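# Fit two printed parts on jig pins, or press CALL

## Task

The courier is waiting, so work quickly. Seat both loose printed parts on their matching pins in the jig, arranged as the drawing shows. If the kit turns out to be one that should not be assembled, do that instead: with the gripper shut, press the blue CALL button from directly above, push it fully down and keep it there for one second, without touching any kit part, the jig or the drawing. If the kit is fine, do not touch CALL.

## Robot and tools

Robot: two arms, left_arm and right_arm, each with six revolute joints and a two-finger gripper. Despite the names, left_arm sits on the +y side of the scene; image left and right do not match. Calibrated bases: left_arm at (-0.031, +0.348, 0) m, right_arm at (+0.015, -0.255, 0) m, each turned slightly about z.

Frames: the scene frame has its origin at table height, midway between the nominal bases, +z up, +x out over the table. Hand poses, velocities and targets in results are in each arm's own base frame; the table and fixed cameras use the scene frame. end_effector_position is the point between the finger pads, about 1 cm behind the tips; fingers point along the gripper's +z and open along its y. Reported poses can be off by a few centimetres, more at long reach.

Row layout (used by every moving tool): one flat list of 14 numbers covering both arms, each in [-1, 1]. First left_arm: elbow, wrist pitch, wrist roll, wrist yaw, shoulder, waist, then gripper opening; then the same seven for right_arm. Send all 14 even if only one arm should move. The six joint numbers are scaled offsets, not angles: 1.0 equals 2.811 rad for waist and shoulder, 2.53 for elbow, 2.575 for wrist pitch, 8.12 for wrist yaw, 9.528 for wrist roll. Each offset counts from the Joint targets reported at the start of the action or call, not from the previous row, so sending the same offset again moves further. A 0 holds that joint at its target. The opening number is absolute: +1 fully open, -1 closed; sending 0 commands half-open, so resend the current value to leave a gripper alone.

Stated joint ranges (rad): waist -2.880 to 2.880, shoulder 0.000 to 3.142, elbow 0.000 to 3.019, wrist pitch -1.693 to 1.571, wrist yaw -1.571 to 1.571, wrist roll -2.094 to 2.094. Real ends may differ by up to 0.084 rad. Asking a joint more than 0.084 rad beyond its range gets the action refused for both arms; if the first action of a call fails this check, the whole call is rejected. Joints pushed to a real end stop there and the result may say "joint sent to its limit".

execute_actions(actions, cameras): actions is a list of actions; each action is a table of up to 15 rows, one row per 1/30 s step, and a short table repeats its last row to fill 15 steps. Each action lasts 0.5 s. Per step a joint's target can lead its measured angle only by a fixed amount, and targets that would carry a gripper more than 110 mm from where it is get scaled back, so large motions take several actions. An empty actions list returns full state and all camera images.

move(target, speed, blend, opening_speed, grip_force, blocking, cameras): target is one 14-number row or a list of up to 15 rows, all offsets counted from the same starting Joint targets. Joints travel together along a path lasting 0.5 to 10 s. speed is the top rate in rad/s of the joint with farthest to go (0.01 to 12.57, default 0.5), one value or one per target. blend (rad) rounds corners between listed targets; 0 stops at each. opening_speed (0.2 or more, per second on the -1..+1 scale) ramps the gripper. grip_force is newtons per finger pad, 10 to 50, one number or one per arm; it persists, and low values close slowly. blocking=false returns after about 0.5 s while the move continues. Moves do not avoid obstacles or the other arm. The result adds a "move:" line such as done, off_target, moving, held or fault; done does not prove contact.

wait(seconds 0 to 10): lets time pass, holding commands; a running move continues. stop(): brakes a running move. zoom_image(camera, region [x0,y0,x1,y1] pixels, at most 504 by 504) enlarges part of the latest image from cam_high, cam_low, cam_over, cam_left_wrist or cam_right_wrist. read_manual gives licence texts only. finished_scene ends the scene permanently; the result must hold without the robot.

Results: Joint positions and Joint velocities list each arm in the joint order above, then finger gap in m (0.094 fully open). Joint targets are the base for next offsets. grip_measured is the measured opening on the command scale (reads slightly wide when empty, narrower than a hard part under squeeze). grip_effort_nm is gripper motor effort, negative closing. "joint command not followed" means the clearance check altered targets. Joint torques are noisy, offset, and wrap at ±28 N m for the first two. MOTOR HOT warns of overheating; at 100 °C the arm drops for 30 to 60 s. Avoid long holds at full stretch or pushing at unreachable poses.

Cameras: cam_high, cam_over, cam_left_wrist, cam_right_wrist, each 896x504; wrist views may lag while moving.

Avoid: dropping parts or releasing them while moving, letting anything leave the table, fast impacts with fixed or heavy objects, hard pushing, and any contact or squeeze between the two arms, which can fail the scene. To stop an arm pressing, command its targets back past its measured positions. Close slowly on fragile items; open well above grip_measured to release.

Each tool is called in YAML: its name, and indented under it one key for each argument.

## Session

execute_actions:
  actions: []

Scene clock: 0.00 s.
left_arm: end_effector_position=(+0.1288, +0.2278, +0.1797) grip_measured=+1.000 grip_effort_nm=n/a end_effector_quat_wxyz=(+0.061, +0.339, +0.934, -0.099) | right_arm: end_effector_position=(+0.6346, +0.3243, +0.1054) grip_measured=+1.000 grip_effort_nm=n/a end_effector_quat_wxyz=(-0.454, +0.614, -0.577, -0.289)
Joint names: [elbow, wrist pitch, wrist roll, wrist yaw, shoulder, waist]
Joint positions: left_arm=[0.943 -1.54 1.858 0.136 1.164 1.148 0.094] | right_arm=[1.479 -0.243 -0.954 -0.949 2.044 0.273 0.094]
Joint velocities: within noise
Joint torques (N m): no reading
Heat: left arm: hottest shoulder 35 °C; right arm: hottest shoulder 34 °C.
Joint targets: left_arm=[0.967 -1.540 1.858 0.136 1.163 1.148] | right_arm=[1.497 -0.241 -0.954 -0.949 2.055 0.273]
Tool commands: left_gripper/opening=+1.0 right_gripper/opening=+1.0

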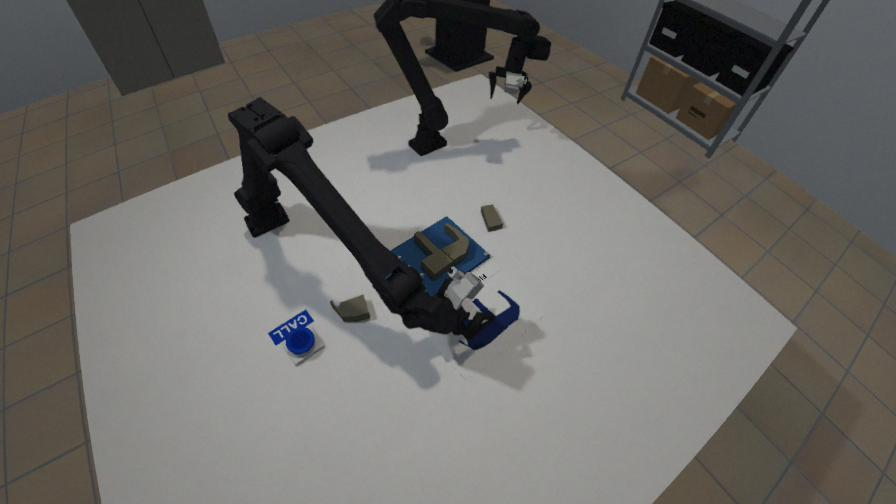

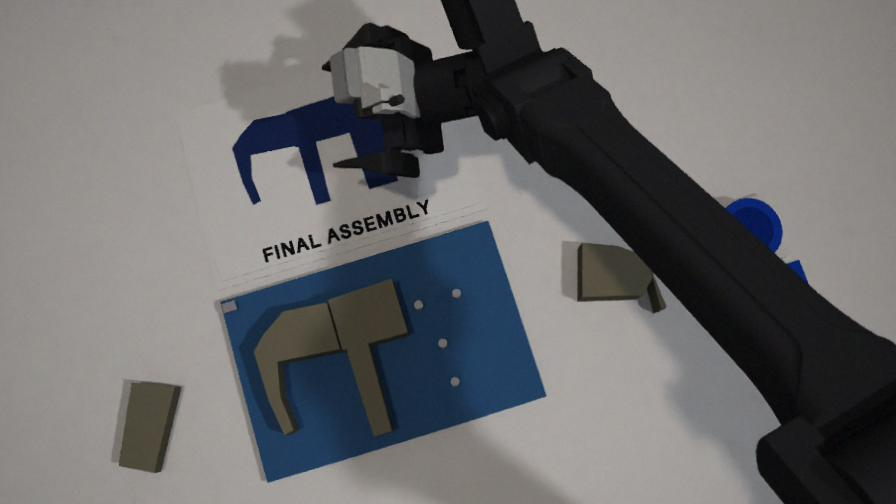

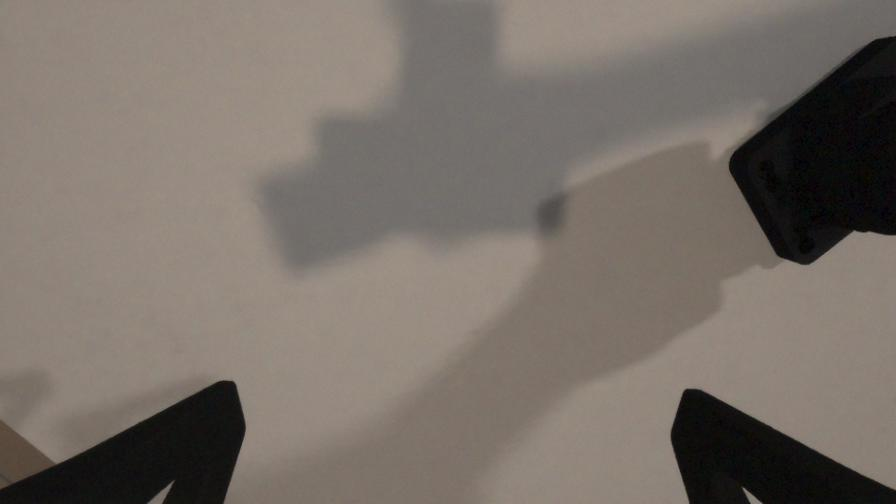

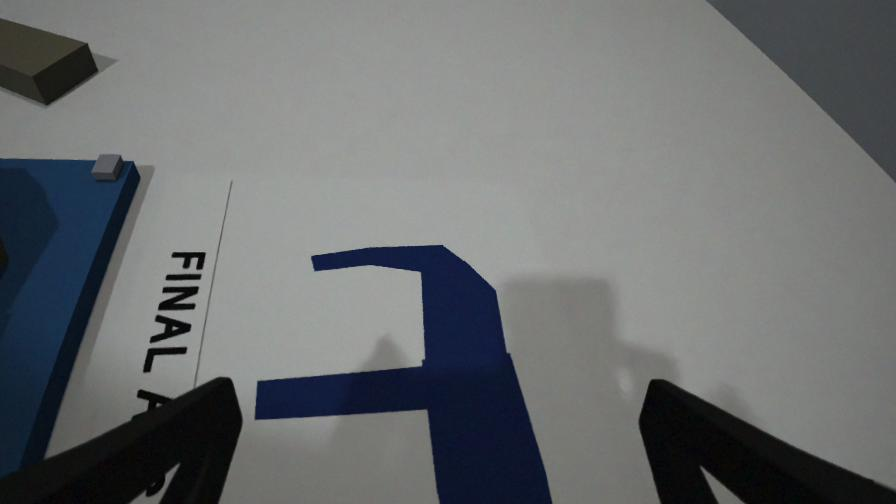

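move:
  target: [0,0,0,0,0,0,1,-0.0573,-0.5534,0.1001,0.1169,-0.2839,-0.3106,1]
  speed: 1.5
  cameras: ["all"]

Scene clock: 8.47 s.
left_arm: end_effector_position=(+0.1288, +0.2278, +0.1797) grip_measured=+1.000 grip_effort_nm=-0.02 end_effector_quat_wxyz=(+0.061, +0.339, +0.934, -0.099) | right_arm: end_effector_position=(+0.2901, -0.1985, +0.3084) grip_measured=+1.000 grip_effort_nm=-0.02 end_effector_quat_wxyz=(+0.017, +0.289, +0.957, -0.004)
Joint names: [elbow, wrist pitch, wrist roll, wrist yaw, shoulder, waist]
Joint positions: left_arm=[0.943 -1.54 1.858 0.136 1.164 1.148 0.094] | right_arm=[1.361 -1.656 -0.013 -0.002 1.242 -0.6 0.094]
Joint torques (N m): left_arm=[10.85 -0.24 -0.03 0.16 -5.3 0.44] | right_arm=[9.92 -0.1 0.13 0.17 -6.36 -2.67]
Heat: left arm: hottest shoulder 35 °C; right arm: hottest shoulder 35 °C.
Joint targets: left_arm=[0.967 -1.540 1.858 0.136 1.163 1.148] | right_arm=[1.352 -1.666 0.000 0.000 1.257 -0.600]
move: done
camera_calibration:
cam_right_wrist: T_world_to_cam=[[-0.553388, -0.832827, -0.0127052, -0.00115751], [-0.773419, 0.508131, 0.378981, 0.247643], [-0.309169, 0.21955, -0.925317, 0.504374], [0, 0, 0, 1]] pos_world=[0.346828, -0.237534, 0.37284]

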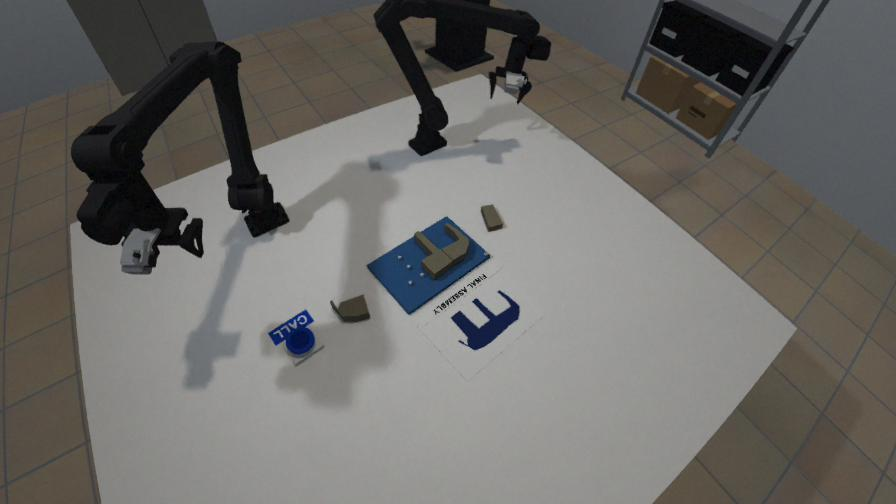

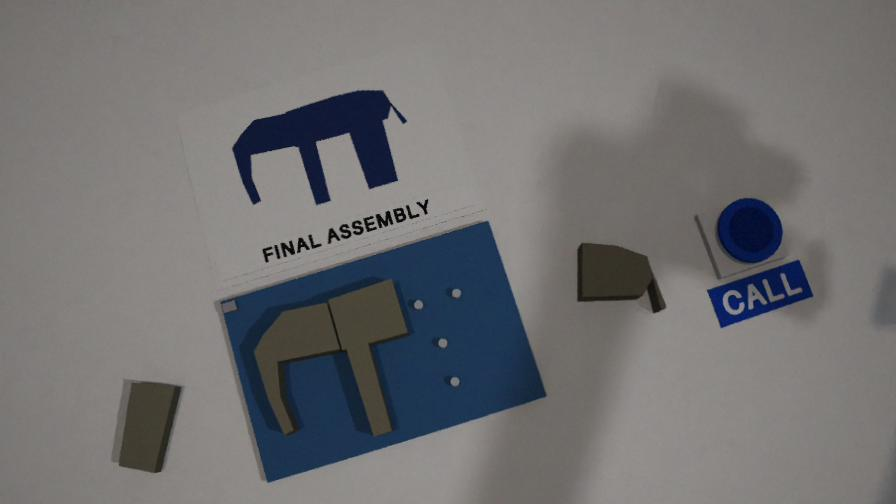

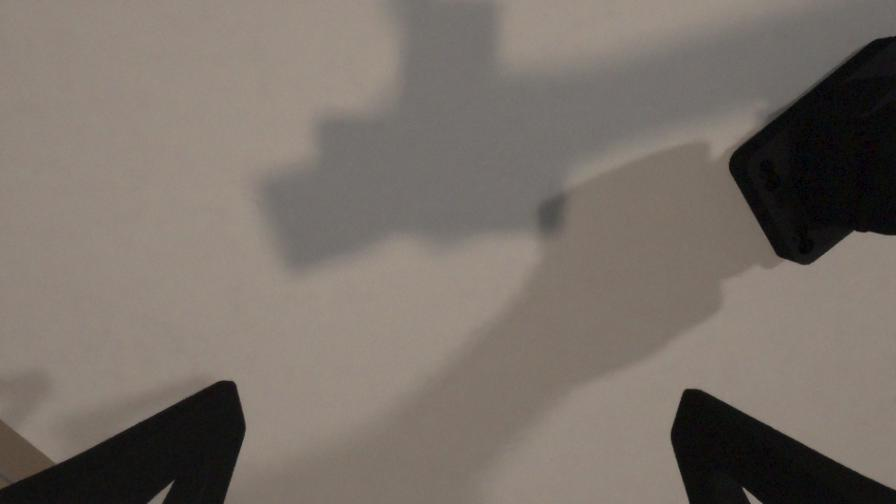

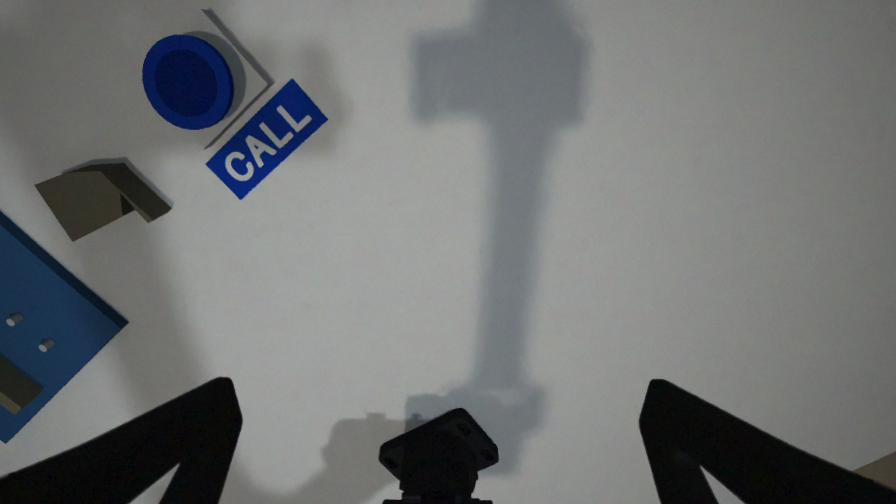

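zoom_image:
  camera: "cam_over"
  region: [200, 60, 450, 220]

zoom_image:
  camera: "cam_over"
  region: [210, 210, 560, 490]

zoom_image:
  camera: "cam_over"
  region: [550, 200, 700, 340]

zoom_image:
  camera: "cam_over"
  region: [90, 350, 230, 490]

zoom_image:
  camera: "cam_right_wrist"
  region: [0, 110, 250, 450]

zoom_image:
  camera: "cam_high"
  region: [260, 180, 560, 390]

Scaled by 2.016.

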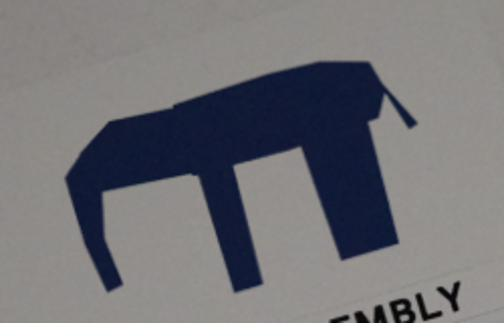

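Scaled by 1.440.

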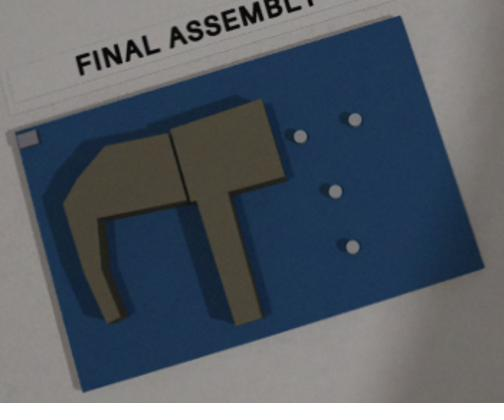

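Scaled by 3.360.

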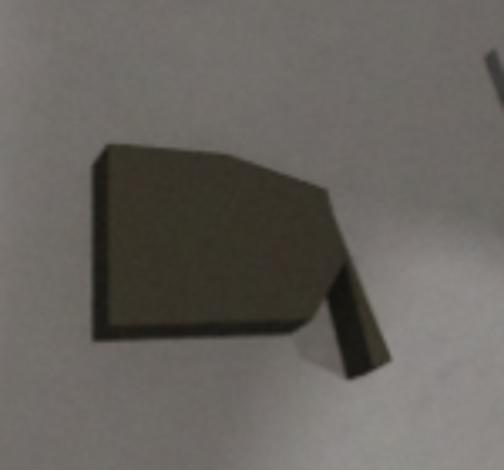

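Scaled by 3.600.

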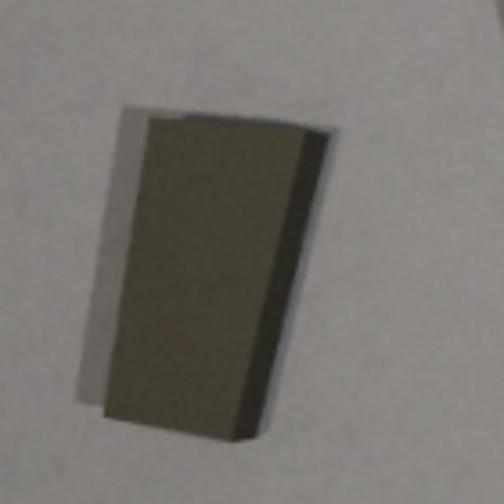

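Scaled by 1.482.

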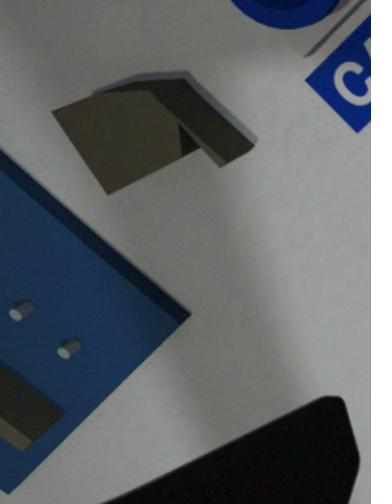

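Scaled by 1.680.

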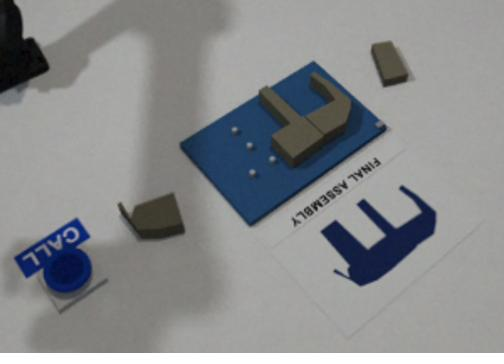

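zoom_image:
  camera: "cam_over"
  region: [330, 70, 430, 200]

zoom_image:
  camera: "cam_over"
  region: [220, 80, 350, 215]

zoom_image:
  camera: "cam_over"
  region: [570, 230, 680, 330]

zoom_image:
  camera: "cam_over"
  region: [100, 370, 200, 480]

zoom_image:
  camera: "cam_over"
  region: [380, 260, 500, 400]

zoom_image:
  camera: "cam_over"
  region: [240, 260, 420, 450]

zoom_image:
  camera: "cam_right_wrist"
  region: [20, 140, 190, 260]

zoom_image:
  camera: "cam_high"
  region: [320, 280, 390, 340]

zoom_image:
  camera: "cam_high"
  region: [360, 190, 520, 320]

Scaled by 3.877.

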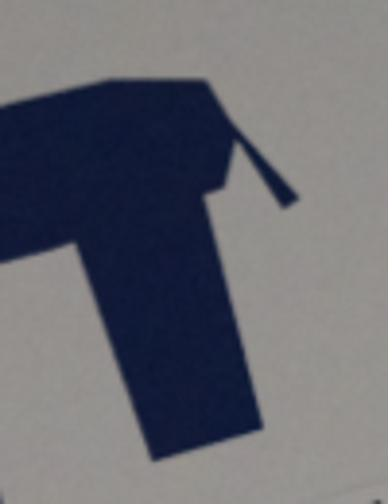

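Scaled by 3.733.

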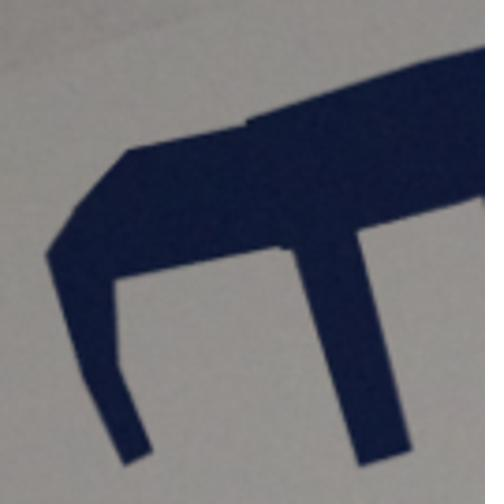

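Scaled by 4.582.

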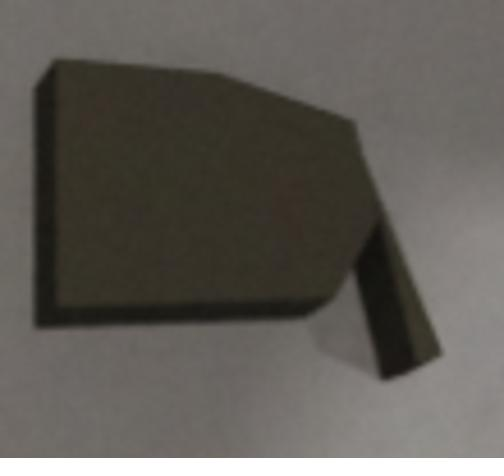

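Scaled by 4.582.

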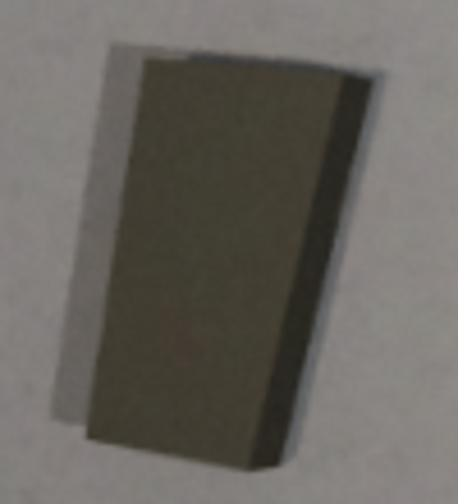

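Scaled by 3.600.

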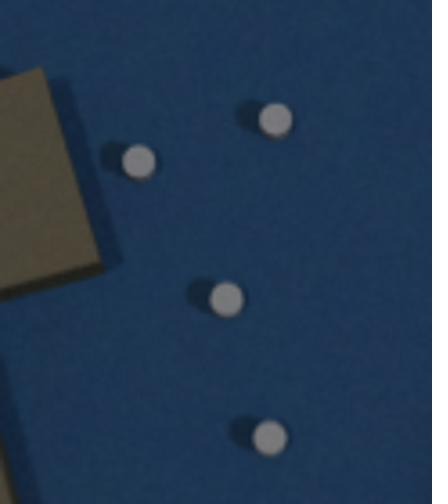

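Scaled by 2.653.

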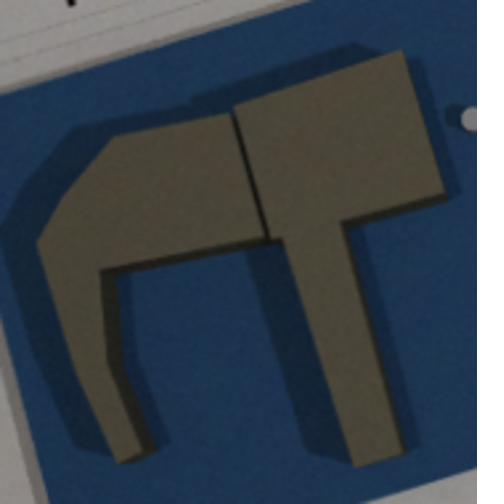

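Scaled by 2.965.

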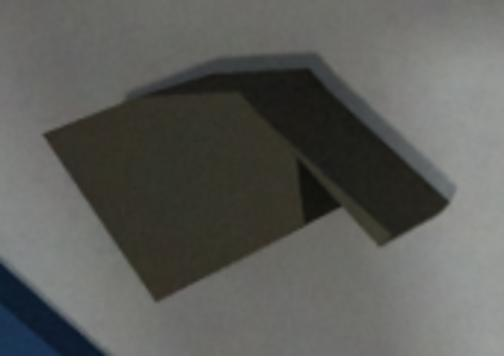

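Scaled by 7.200.

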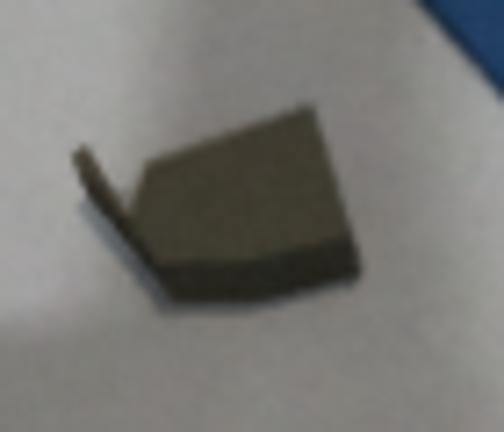

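Scaled by 3.150.

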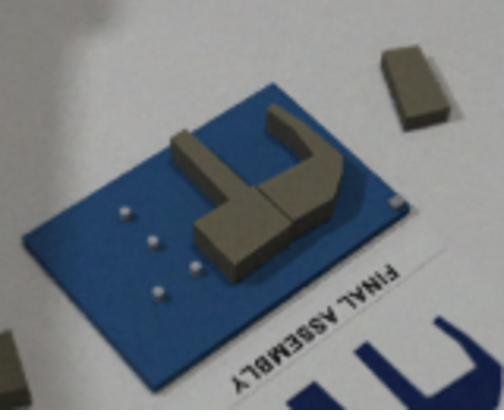

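move:
  target: [0.0763,0.1080,-0.1657,-0.01675,0.1088,-0.4446,1,-0.0423,0.1534,-0.1174,0,0.1024,0.2861,1]
  speed: 1.5
  cameras: ["all"]

Scene clock: 34.50 s.
left_arm: end_effector_position=(+0.3912, -0.0414, +0.1373) grip_measured=+1.000 grip_effort_nm=-0.02 end_effector_quat_wxyz=(-0.024, +0.197, +0.980, -0.004) | right_arm: end_effector_position=(+0.4346, +0.0902, +0.1588) grip_measured=+1.000 grip_effort_nm=-0.04 end_effector_quat_wxyz=(+0.004, -0.610, +0.793, -0.002)
Joint names: [elbow, wrist pitch, wrist roll, wrist yaw, shoulder, waist]
Joint positions: left_arm=[1.111 -1.274 0.295 0.004 1.457 -0.102 0.094] | right_arm=[1.252 -1.283 -1.106 0 1.53 0.206 0.094]
Joint torques (N m): left_arm=[13.14 0.58 -0.11 -0.14 -9 0.09] | right_arm=[9.57 0.64 -0.11 0.04 -10.64 -2.84]
Heat: left arm: hottest shoulder 35 °C; right arm: hottest shoulder 34 °C.
Joint targets: left_arm=[1.159 -1.262 0.280 0.000 1.469 -0.101] | right_arm=[1.245 -1.271 -1.118 0.000 1.545 0.204]
move: off_target (left_arm); left_arm: the elbow is farthest, 0.049 rad from its target
camera_calibration:
cam_left_wrist: T_world_to_cam=[[-0.369943, -0.928964, 0.0129588, 0.104495], [-0.82138, 0.333554, 0.462685, 0.308159], [-0.43414, 0.160523, -0.886428, 0.385289], [0, 0, 0, 1]] pos_world=[0.459042, -0.0675633, 0.197597]
cam_right_wrist: T_world_to_cam=[[0.966523, -0.256562, -0.0029698, -0.396762], [-0.233218, -0.883289, 0.406707, 0.155836], [-0.106969, -0.392399, -0.913554, 0.312725], [0, 0, 0, 1]] pos_world=[0.453275, 0.158567, 0.221134]

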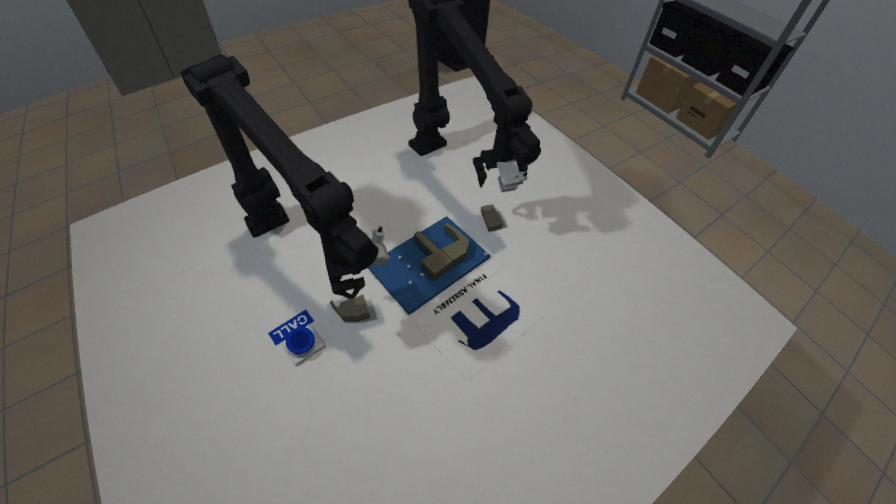

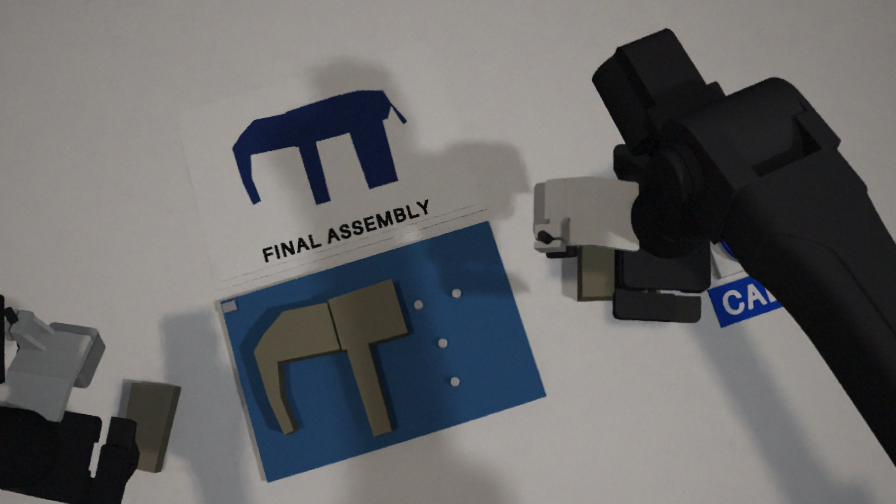

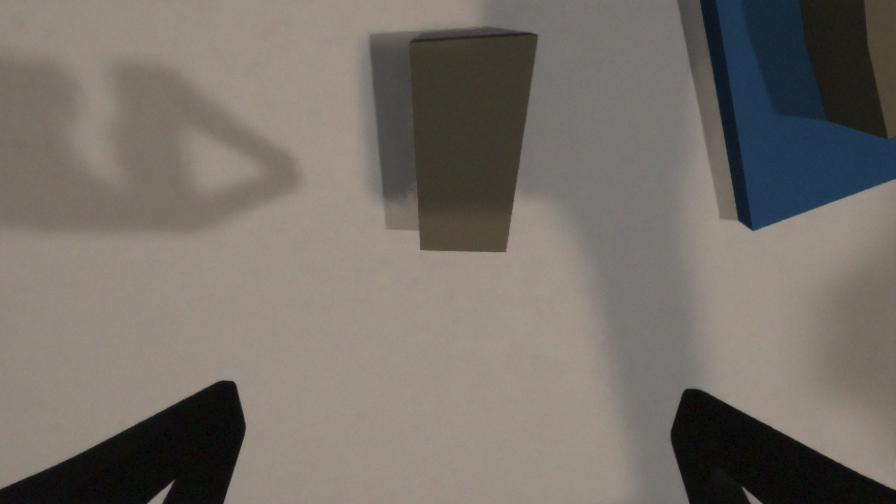

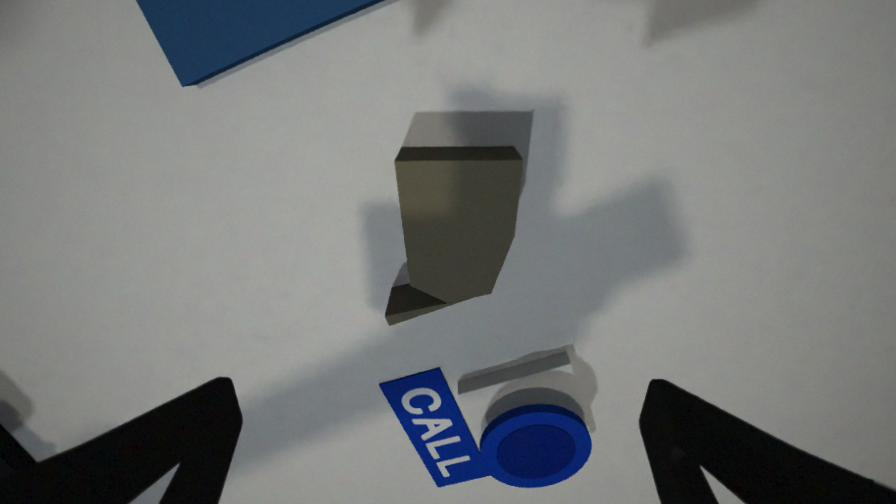

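zoom_image:
  camera: "cam_right_wrist"
  region: [370, 90, 550, 340]

zoom_image:
  camera: "cam_left_wrist"
  region: [350, 10, 560, 270]

Scaled by 2.016.

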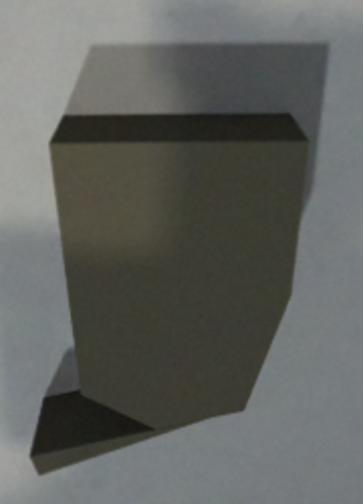

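Scaled by 1.938.

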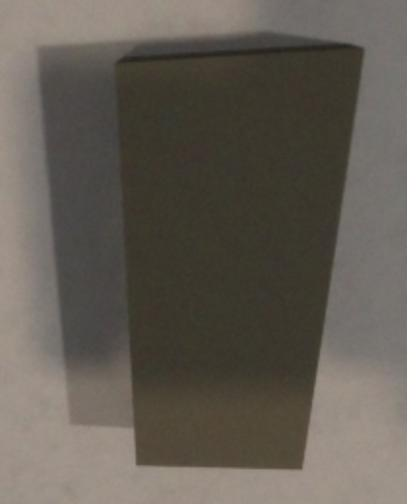

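move:
  target: [-0.0631,0.1262,-0.0019,0,0.0584,-0.0122,1,-0.0592,0.1203,0.0003,0,0.0568,0.0015,1]
  speed: 0.5
  cameras: ["all"]

Scene clock: 43.37 s.
left_arm: end_effector_position=(+0.4148, -0.0552, +0.0326) grip_measured=+1.000 grip_effort_nm=-0.02 end_effector_quat_wxyz=(-0.003, +0.202, +0.979, -0.002) | right_arm: end_effector_position=(+0.4447, +0.0923, +0.0387) grip_measured=+1.000 grip_effort_nm=-0.04 end_effector_quat_wxyz=(+0.004, -0.610, +0.792, -0.002)
Joint names: [elbow, wrist pitch, wrist roll, wrist yaw, shoulder, waist]
Joint positions: left_arm=[1 -0.95 0.276 0.004 1.627 -0.13 0.094] | right_arm=[1.101 -0.974 -1.106 0 1.689 0.206 0.094]
Joint torques (N m): left_arm=[7.8 0.76 -0.07 -0.1 -10.93 -0.79] | right_arm=[8.28 0.65 -0.08 0.05 -11.69 -2.43]
Heat: left arm: hottest shoulder 35 °C; right arm: hottest shoulder 34 °C.
Joint targets: left_arm=[1.000 -0.937 0.262 0.000 1.633 -0.136] | right_arm=[1.095 -0.962 -1.116 0.000 1.704 0.209]
move: done
camera_calibration:
cam_left_wrist: T_world_to_cam=[[-0.378428, -0.92563, 0.00115234, 0.105909], [-0.837228, 0.342816, 0.426059, 0.388931], [-0.394768, 0.160268, -0.904695, 0.289219], [0, 0, 0, 1]] pos_world=[0.479877, -0.081652, 0.0958252]
cam_right_wrist: T_world_to_cam=[[0.966724, -0.255804, -0.0030044, -0.406456], [-0.232518, -0.883498, 0.406652, 0.208584], [-0.106678, -0.392422, -0.913578, 0.204773], [0, 0, 0, 1]] pos_world=[0.463275, 0.160668, 0.101034]

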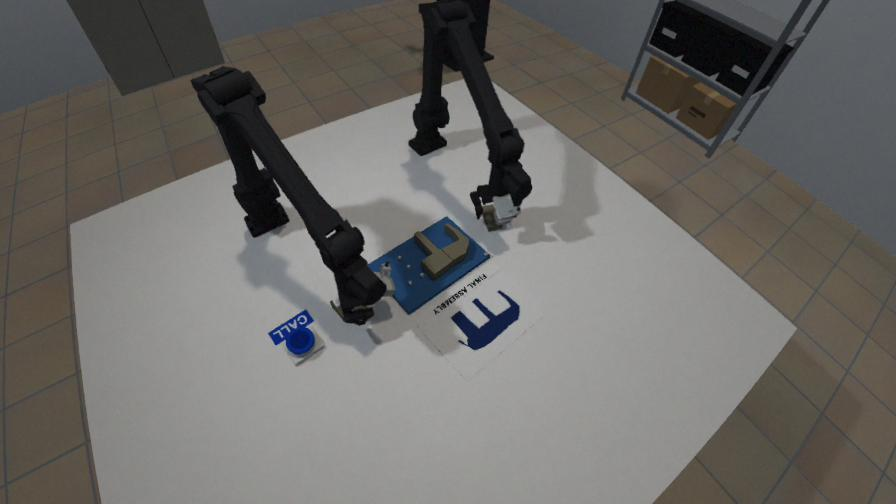

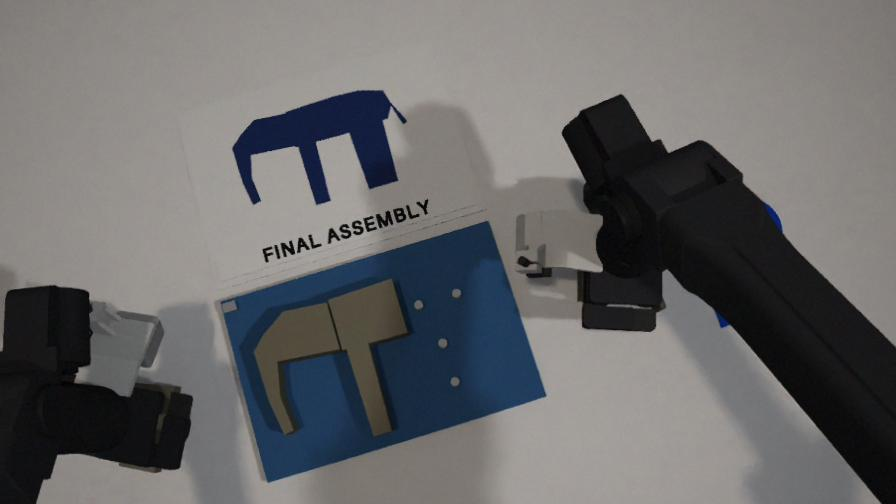

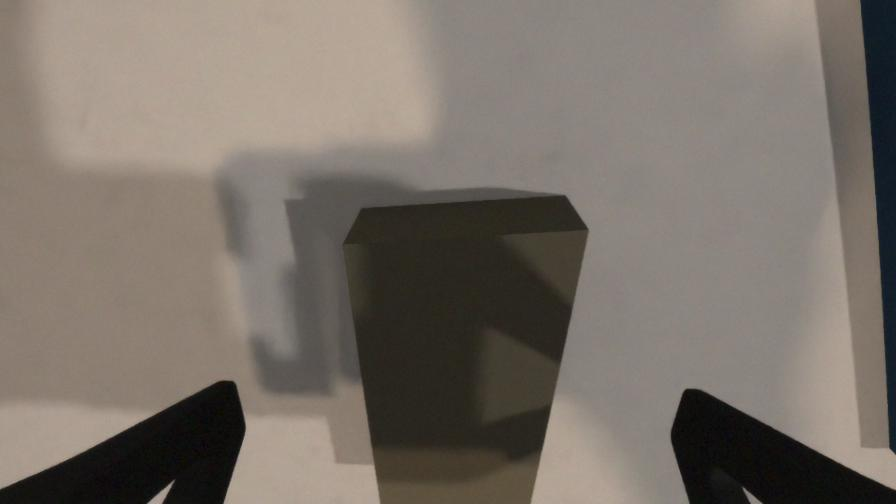

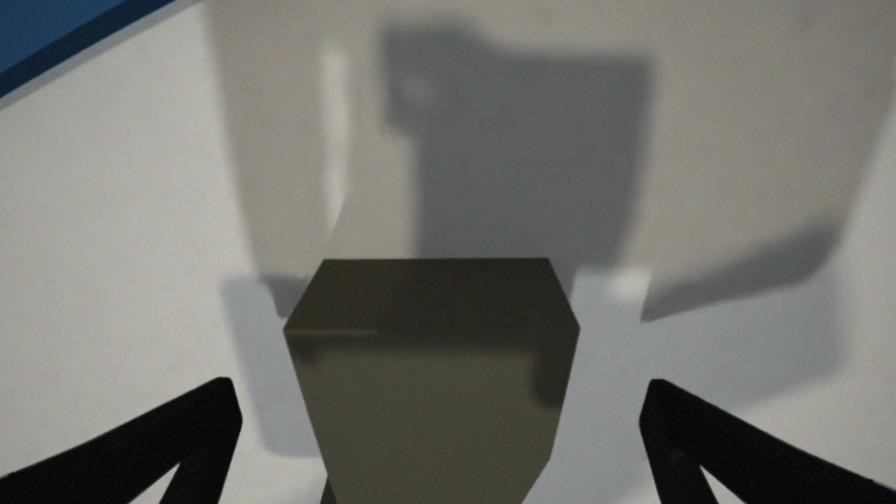

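zoom_image:
  camera: "cam_left_wrist"
  region: [320, 160, 620, 300]

zoom_image:
  camera: "cam_high"
  region: [400, 210, 510, 290]

zoom_image:
  camera: "cam_high"
  region: [465, 180, 525, 240]

Scaled by 1.680.

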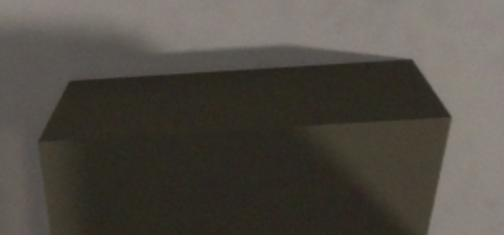

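Scaled by 4.582.

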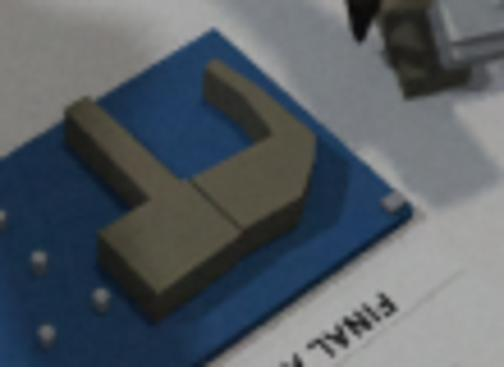

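Scaled by 8.400.

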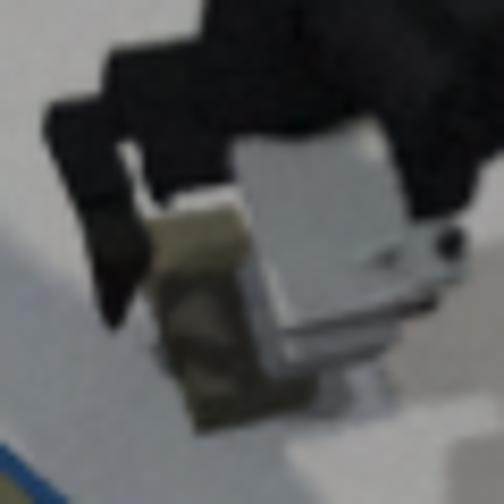

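move:
  target:
    - [-0.0070,0.0177,0,0,0.0102,0,1,-0.0063,0.0129,0,0,0.0061,0.0002,1]
    - [-0.0070,0.0177,0,0,0.0102,0,-0.15,-0.0063,0.0129,0,0,0.0061,0.0002,0.1]
  speed: 0.3
  opening_speed: 1.0
  cameras: ["all"]

Scene clock: 53.70 s.
left_arm: end_effector_position=(+0.4164, -0.0554, +0.0190) grip_measured=-0.095 grip_effort_nm=-0.96 end_effector_quat_wxyz=(+0.001, +0.201, +0.980, -0.002) | right_arm: end_effector_position=(+0.4455, +0.0925, +0.0295) grip_measured=+0.112 grip_effort_nm=-1.00 end_effector_quat_wxyz=(+0.008, -0.610, +0.792, -0.004)
Joint names: [elbow, wrist pitch, wrist roll, wrist yaw, shoulder, waist]
Joint positions: left_arm=[0.984 -0.904 0.276 0.004 1.649 -0.13 0.043] | right_arm=[1.088 -0.94 -1.106 0 1.701 0.206 0.052]
Joint torques (N m): left_arm=[7.24 0.7 -0.1 -0.1 -9.88 -0.26] | right_arm=[7.97 0.65 -0.08 0.04 -11.05 -2.32]
Heat: left arm: hottest shoulder 35 °C; right arm: hottest shoulder 34 °C.
Joint targets: left_arm=[0.982 -0.892 0.261 0.000 1.662 -0.136] | right_arm=[1.079 -0.928 -1.116 0.000 1.721 0.209]
move: done
camera_calibration:
cam_left_wrist: T_world_to_cam=[[-0.377729, -0.925916, -0.000850403, 0.106017], [-0.840863, 0.342646, 0.418979, 0.397675], [-0.387648, 0.158975, -0.907996, 0.274604], [0, 0, 0, 1]] pos_world=[0.480885, -0.0817544, 0.0828121]
cam_right_wrist: T_world_to_cam=[[0.966711, -0.255831, 0.00453376, -0.407479], [-0.235876, -0.884161, 0.403265, 0.214257], [-0.099159, -0.39091, -0.915072, 0.193091], [0, 0, 0, 1]] pos_world=[0.463599, 0.160673, 0.0921372]

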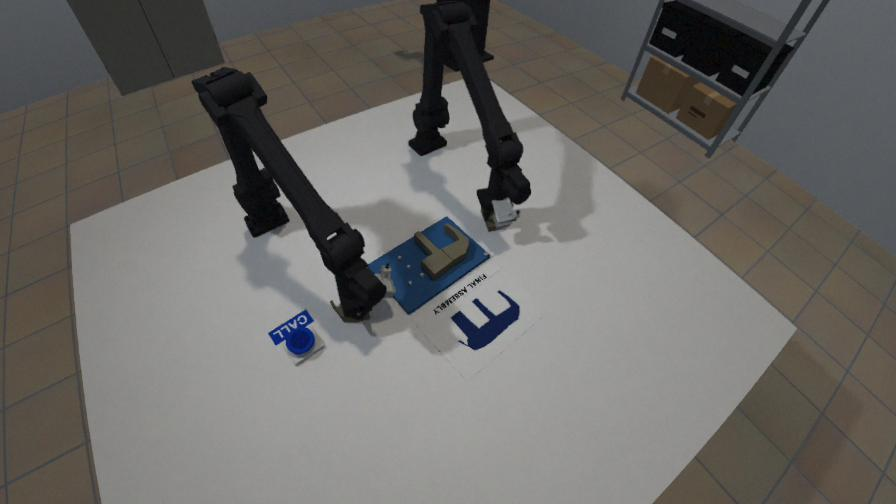

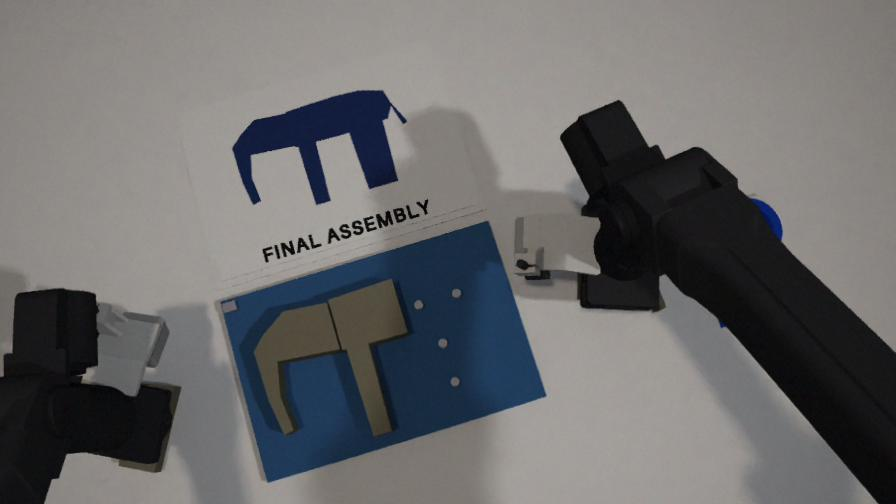

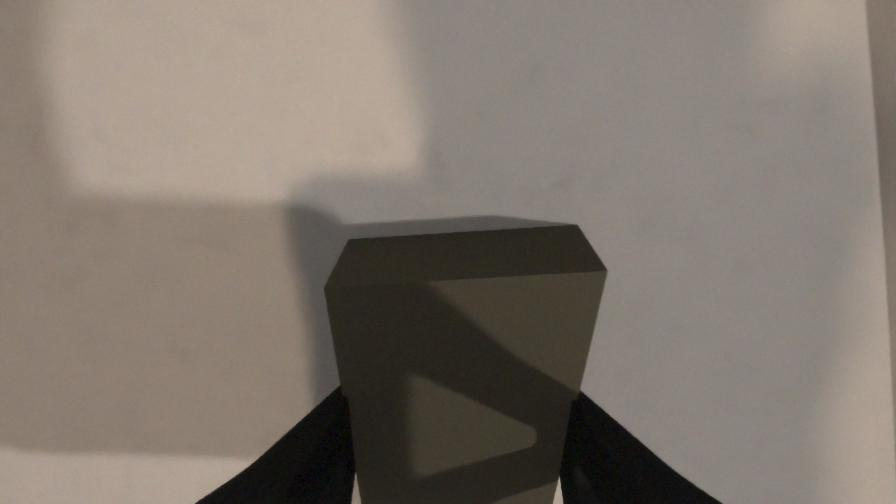

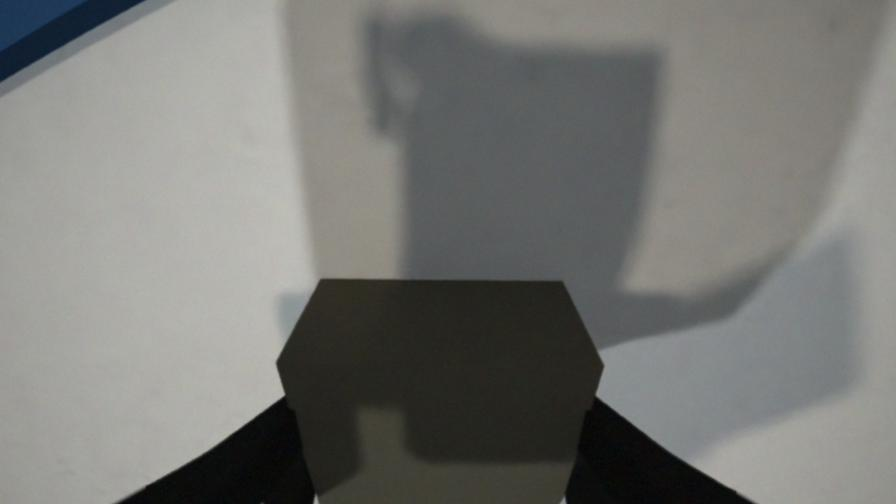

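move:
  target:
    - [0.0434,-0.0919,0,0,-0.0456,0,-0.15,0.0345,-0.0735,0,0,-0.0360,0.0002,0.1]
    - [0.0434,-0.0919,0,0,-0.0456,0,-0.15,0.1272,-0.0874,-0.0003,0,0.0347,0.1221,0.1]
  speed: [0.4,0.6]
  blend: [0.05,0]
  cameras: ["all"]

Scene clock: 58.90 s.
left_arm: end_effector_position=(+0.4022, -0.0535, +0.0816) grip_measured=-0.099 grip_effort_nm=-1.05 end_effector_quat_wxyz=(-0.021, +0.201, +0.979, -0.003) | right_arm: end_effector_position=(+0.4359, +0.2720, +0.0682) grip_measured=+0.111 grip_effort_nm=-1.03 end_effector_quat_wxyz=(+0.012, +0.740, -0.673, -0.003)
Joint names: [elbow, wrist pitch, wrist roll, wrist yaw, shoulder, waist]
Joint positions: left_arm=[1.05 -1.117 0.276 0.004 1.545 -0.13 0.042] | right_arm=[1.354 -1.143 -1.107 0 1.806 0.559 0.052]
Joint torques (N m): left_arm=[11.84 -0.31 -0.13 -0.16 -10.81 -0.38] | right_arm=[13.9 -0.25 -0.11 0.05 -14.1 -3.02]
Heat: left arm: hottest shoulder 35 °C; right arm: hottest shoulder 34 °C.
Joint targets: left_arm=[1.092 -1.128 0.261 0.000 1.534 -0.136] | right_arm=[1.401 -1.153 -1.119 0.000 1.819 0.552]
move: off_target (left_arm, right_arm); left_arm: the elbow is farthest, 0.042 rad from its target; right_arm: the elbow is farthest, 0.047 rad from its target
camera_calibration:
cam_left_wrist: T_world_to_cam=[[-0.377463, -0.925973, 0.0097884, 0.101457], [-0.82216, 0.339971, 0.456588, 0.348102], [-0.426116, 0.164297, -0.889624, 0.339936], [0, 0, 0, 1]] pos_world=[0.469345, -0.0802489, 0.142483]
cam_right_wrist: T_world_to_cam=[[0.99499, 0.0944935, -0.032658, -0.457403], [0.0994537, -0.902076, 0.419962, 0.212827], [0.0102237, -0.421106, -0.906954, 0.257719], [0, 0, 0, 1]] pos_world=[0.43131, 0.343735, 0.129422]

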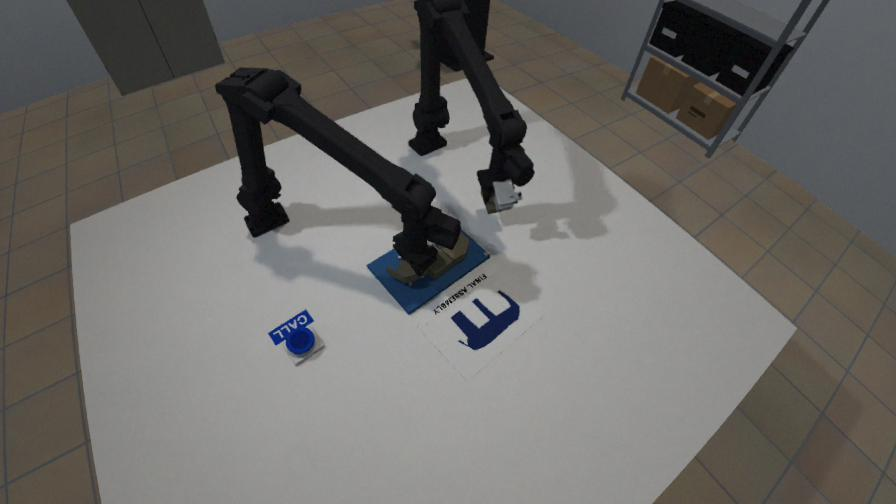

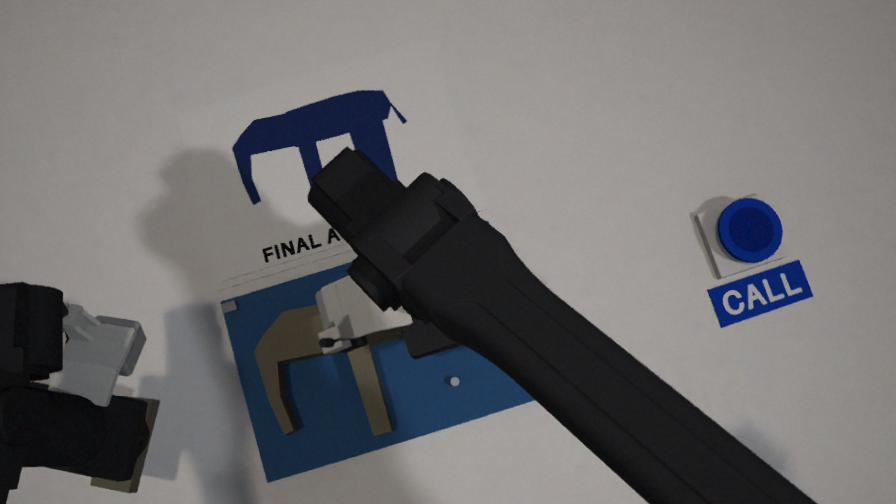

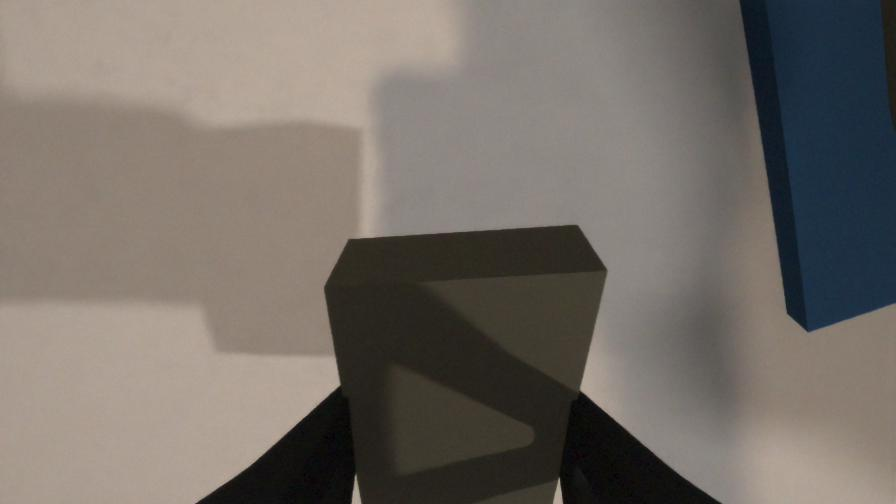

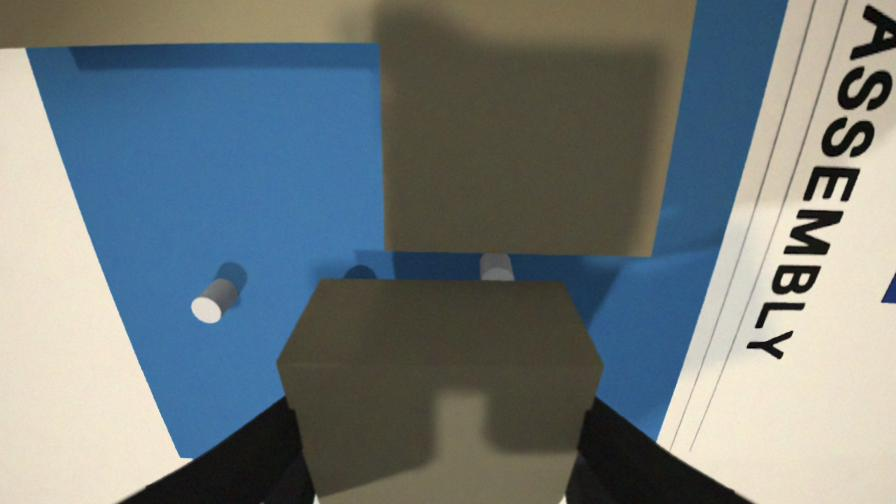

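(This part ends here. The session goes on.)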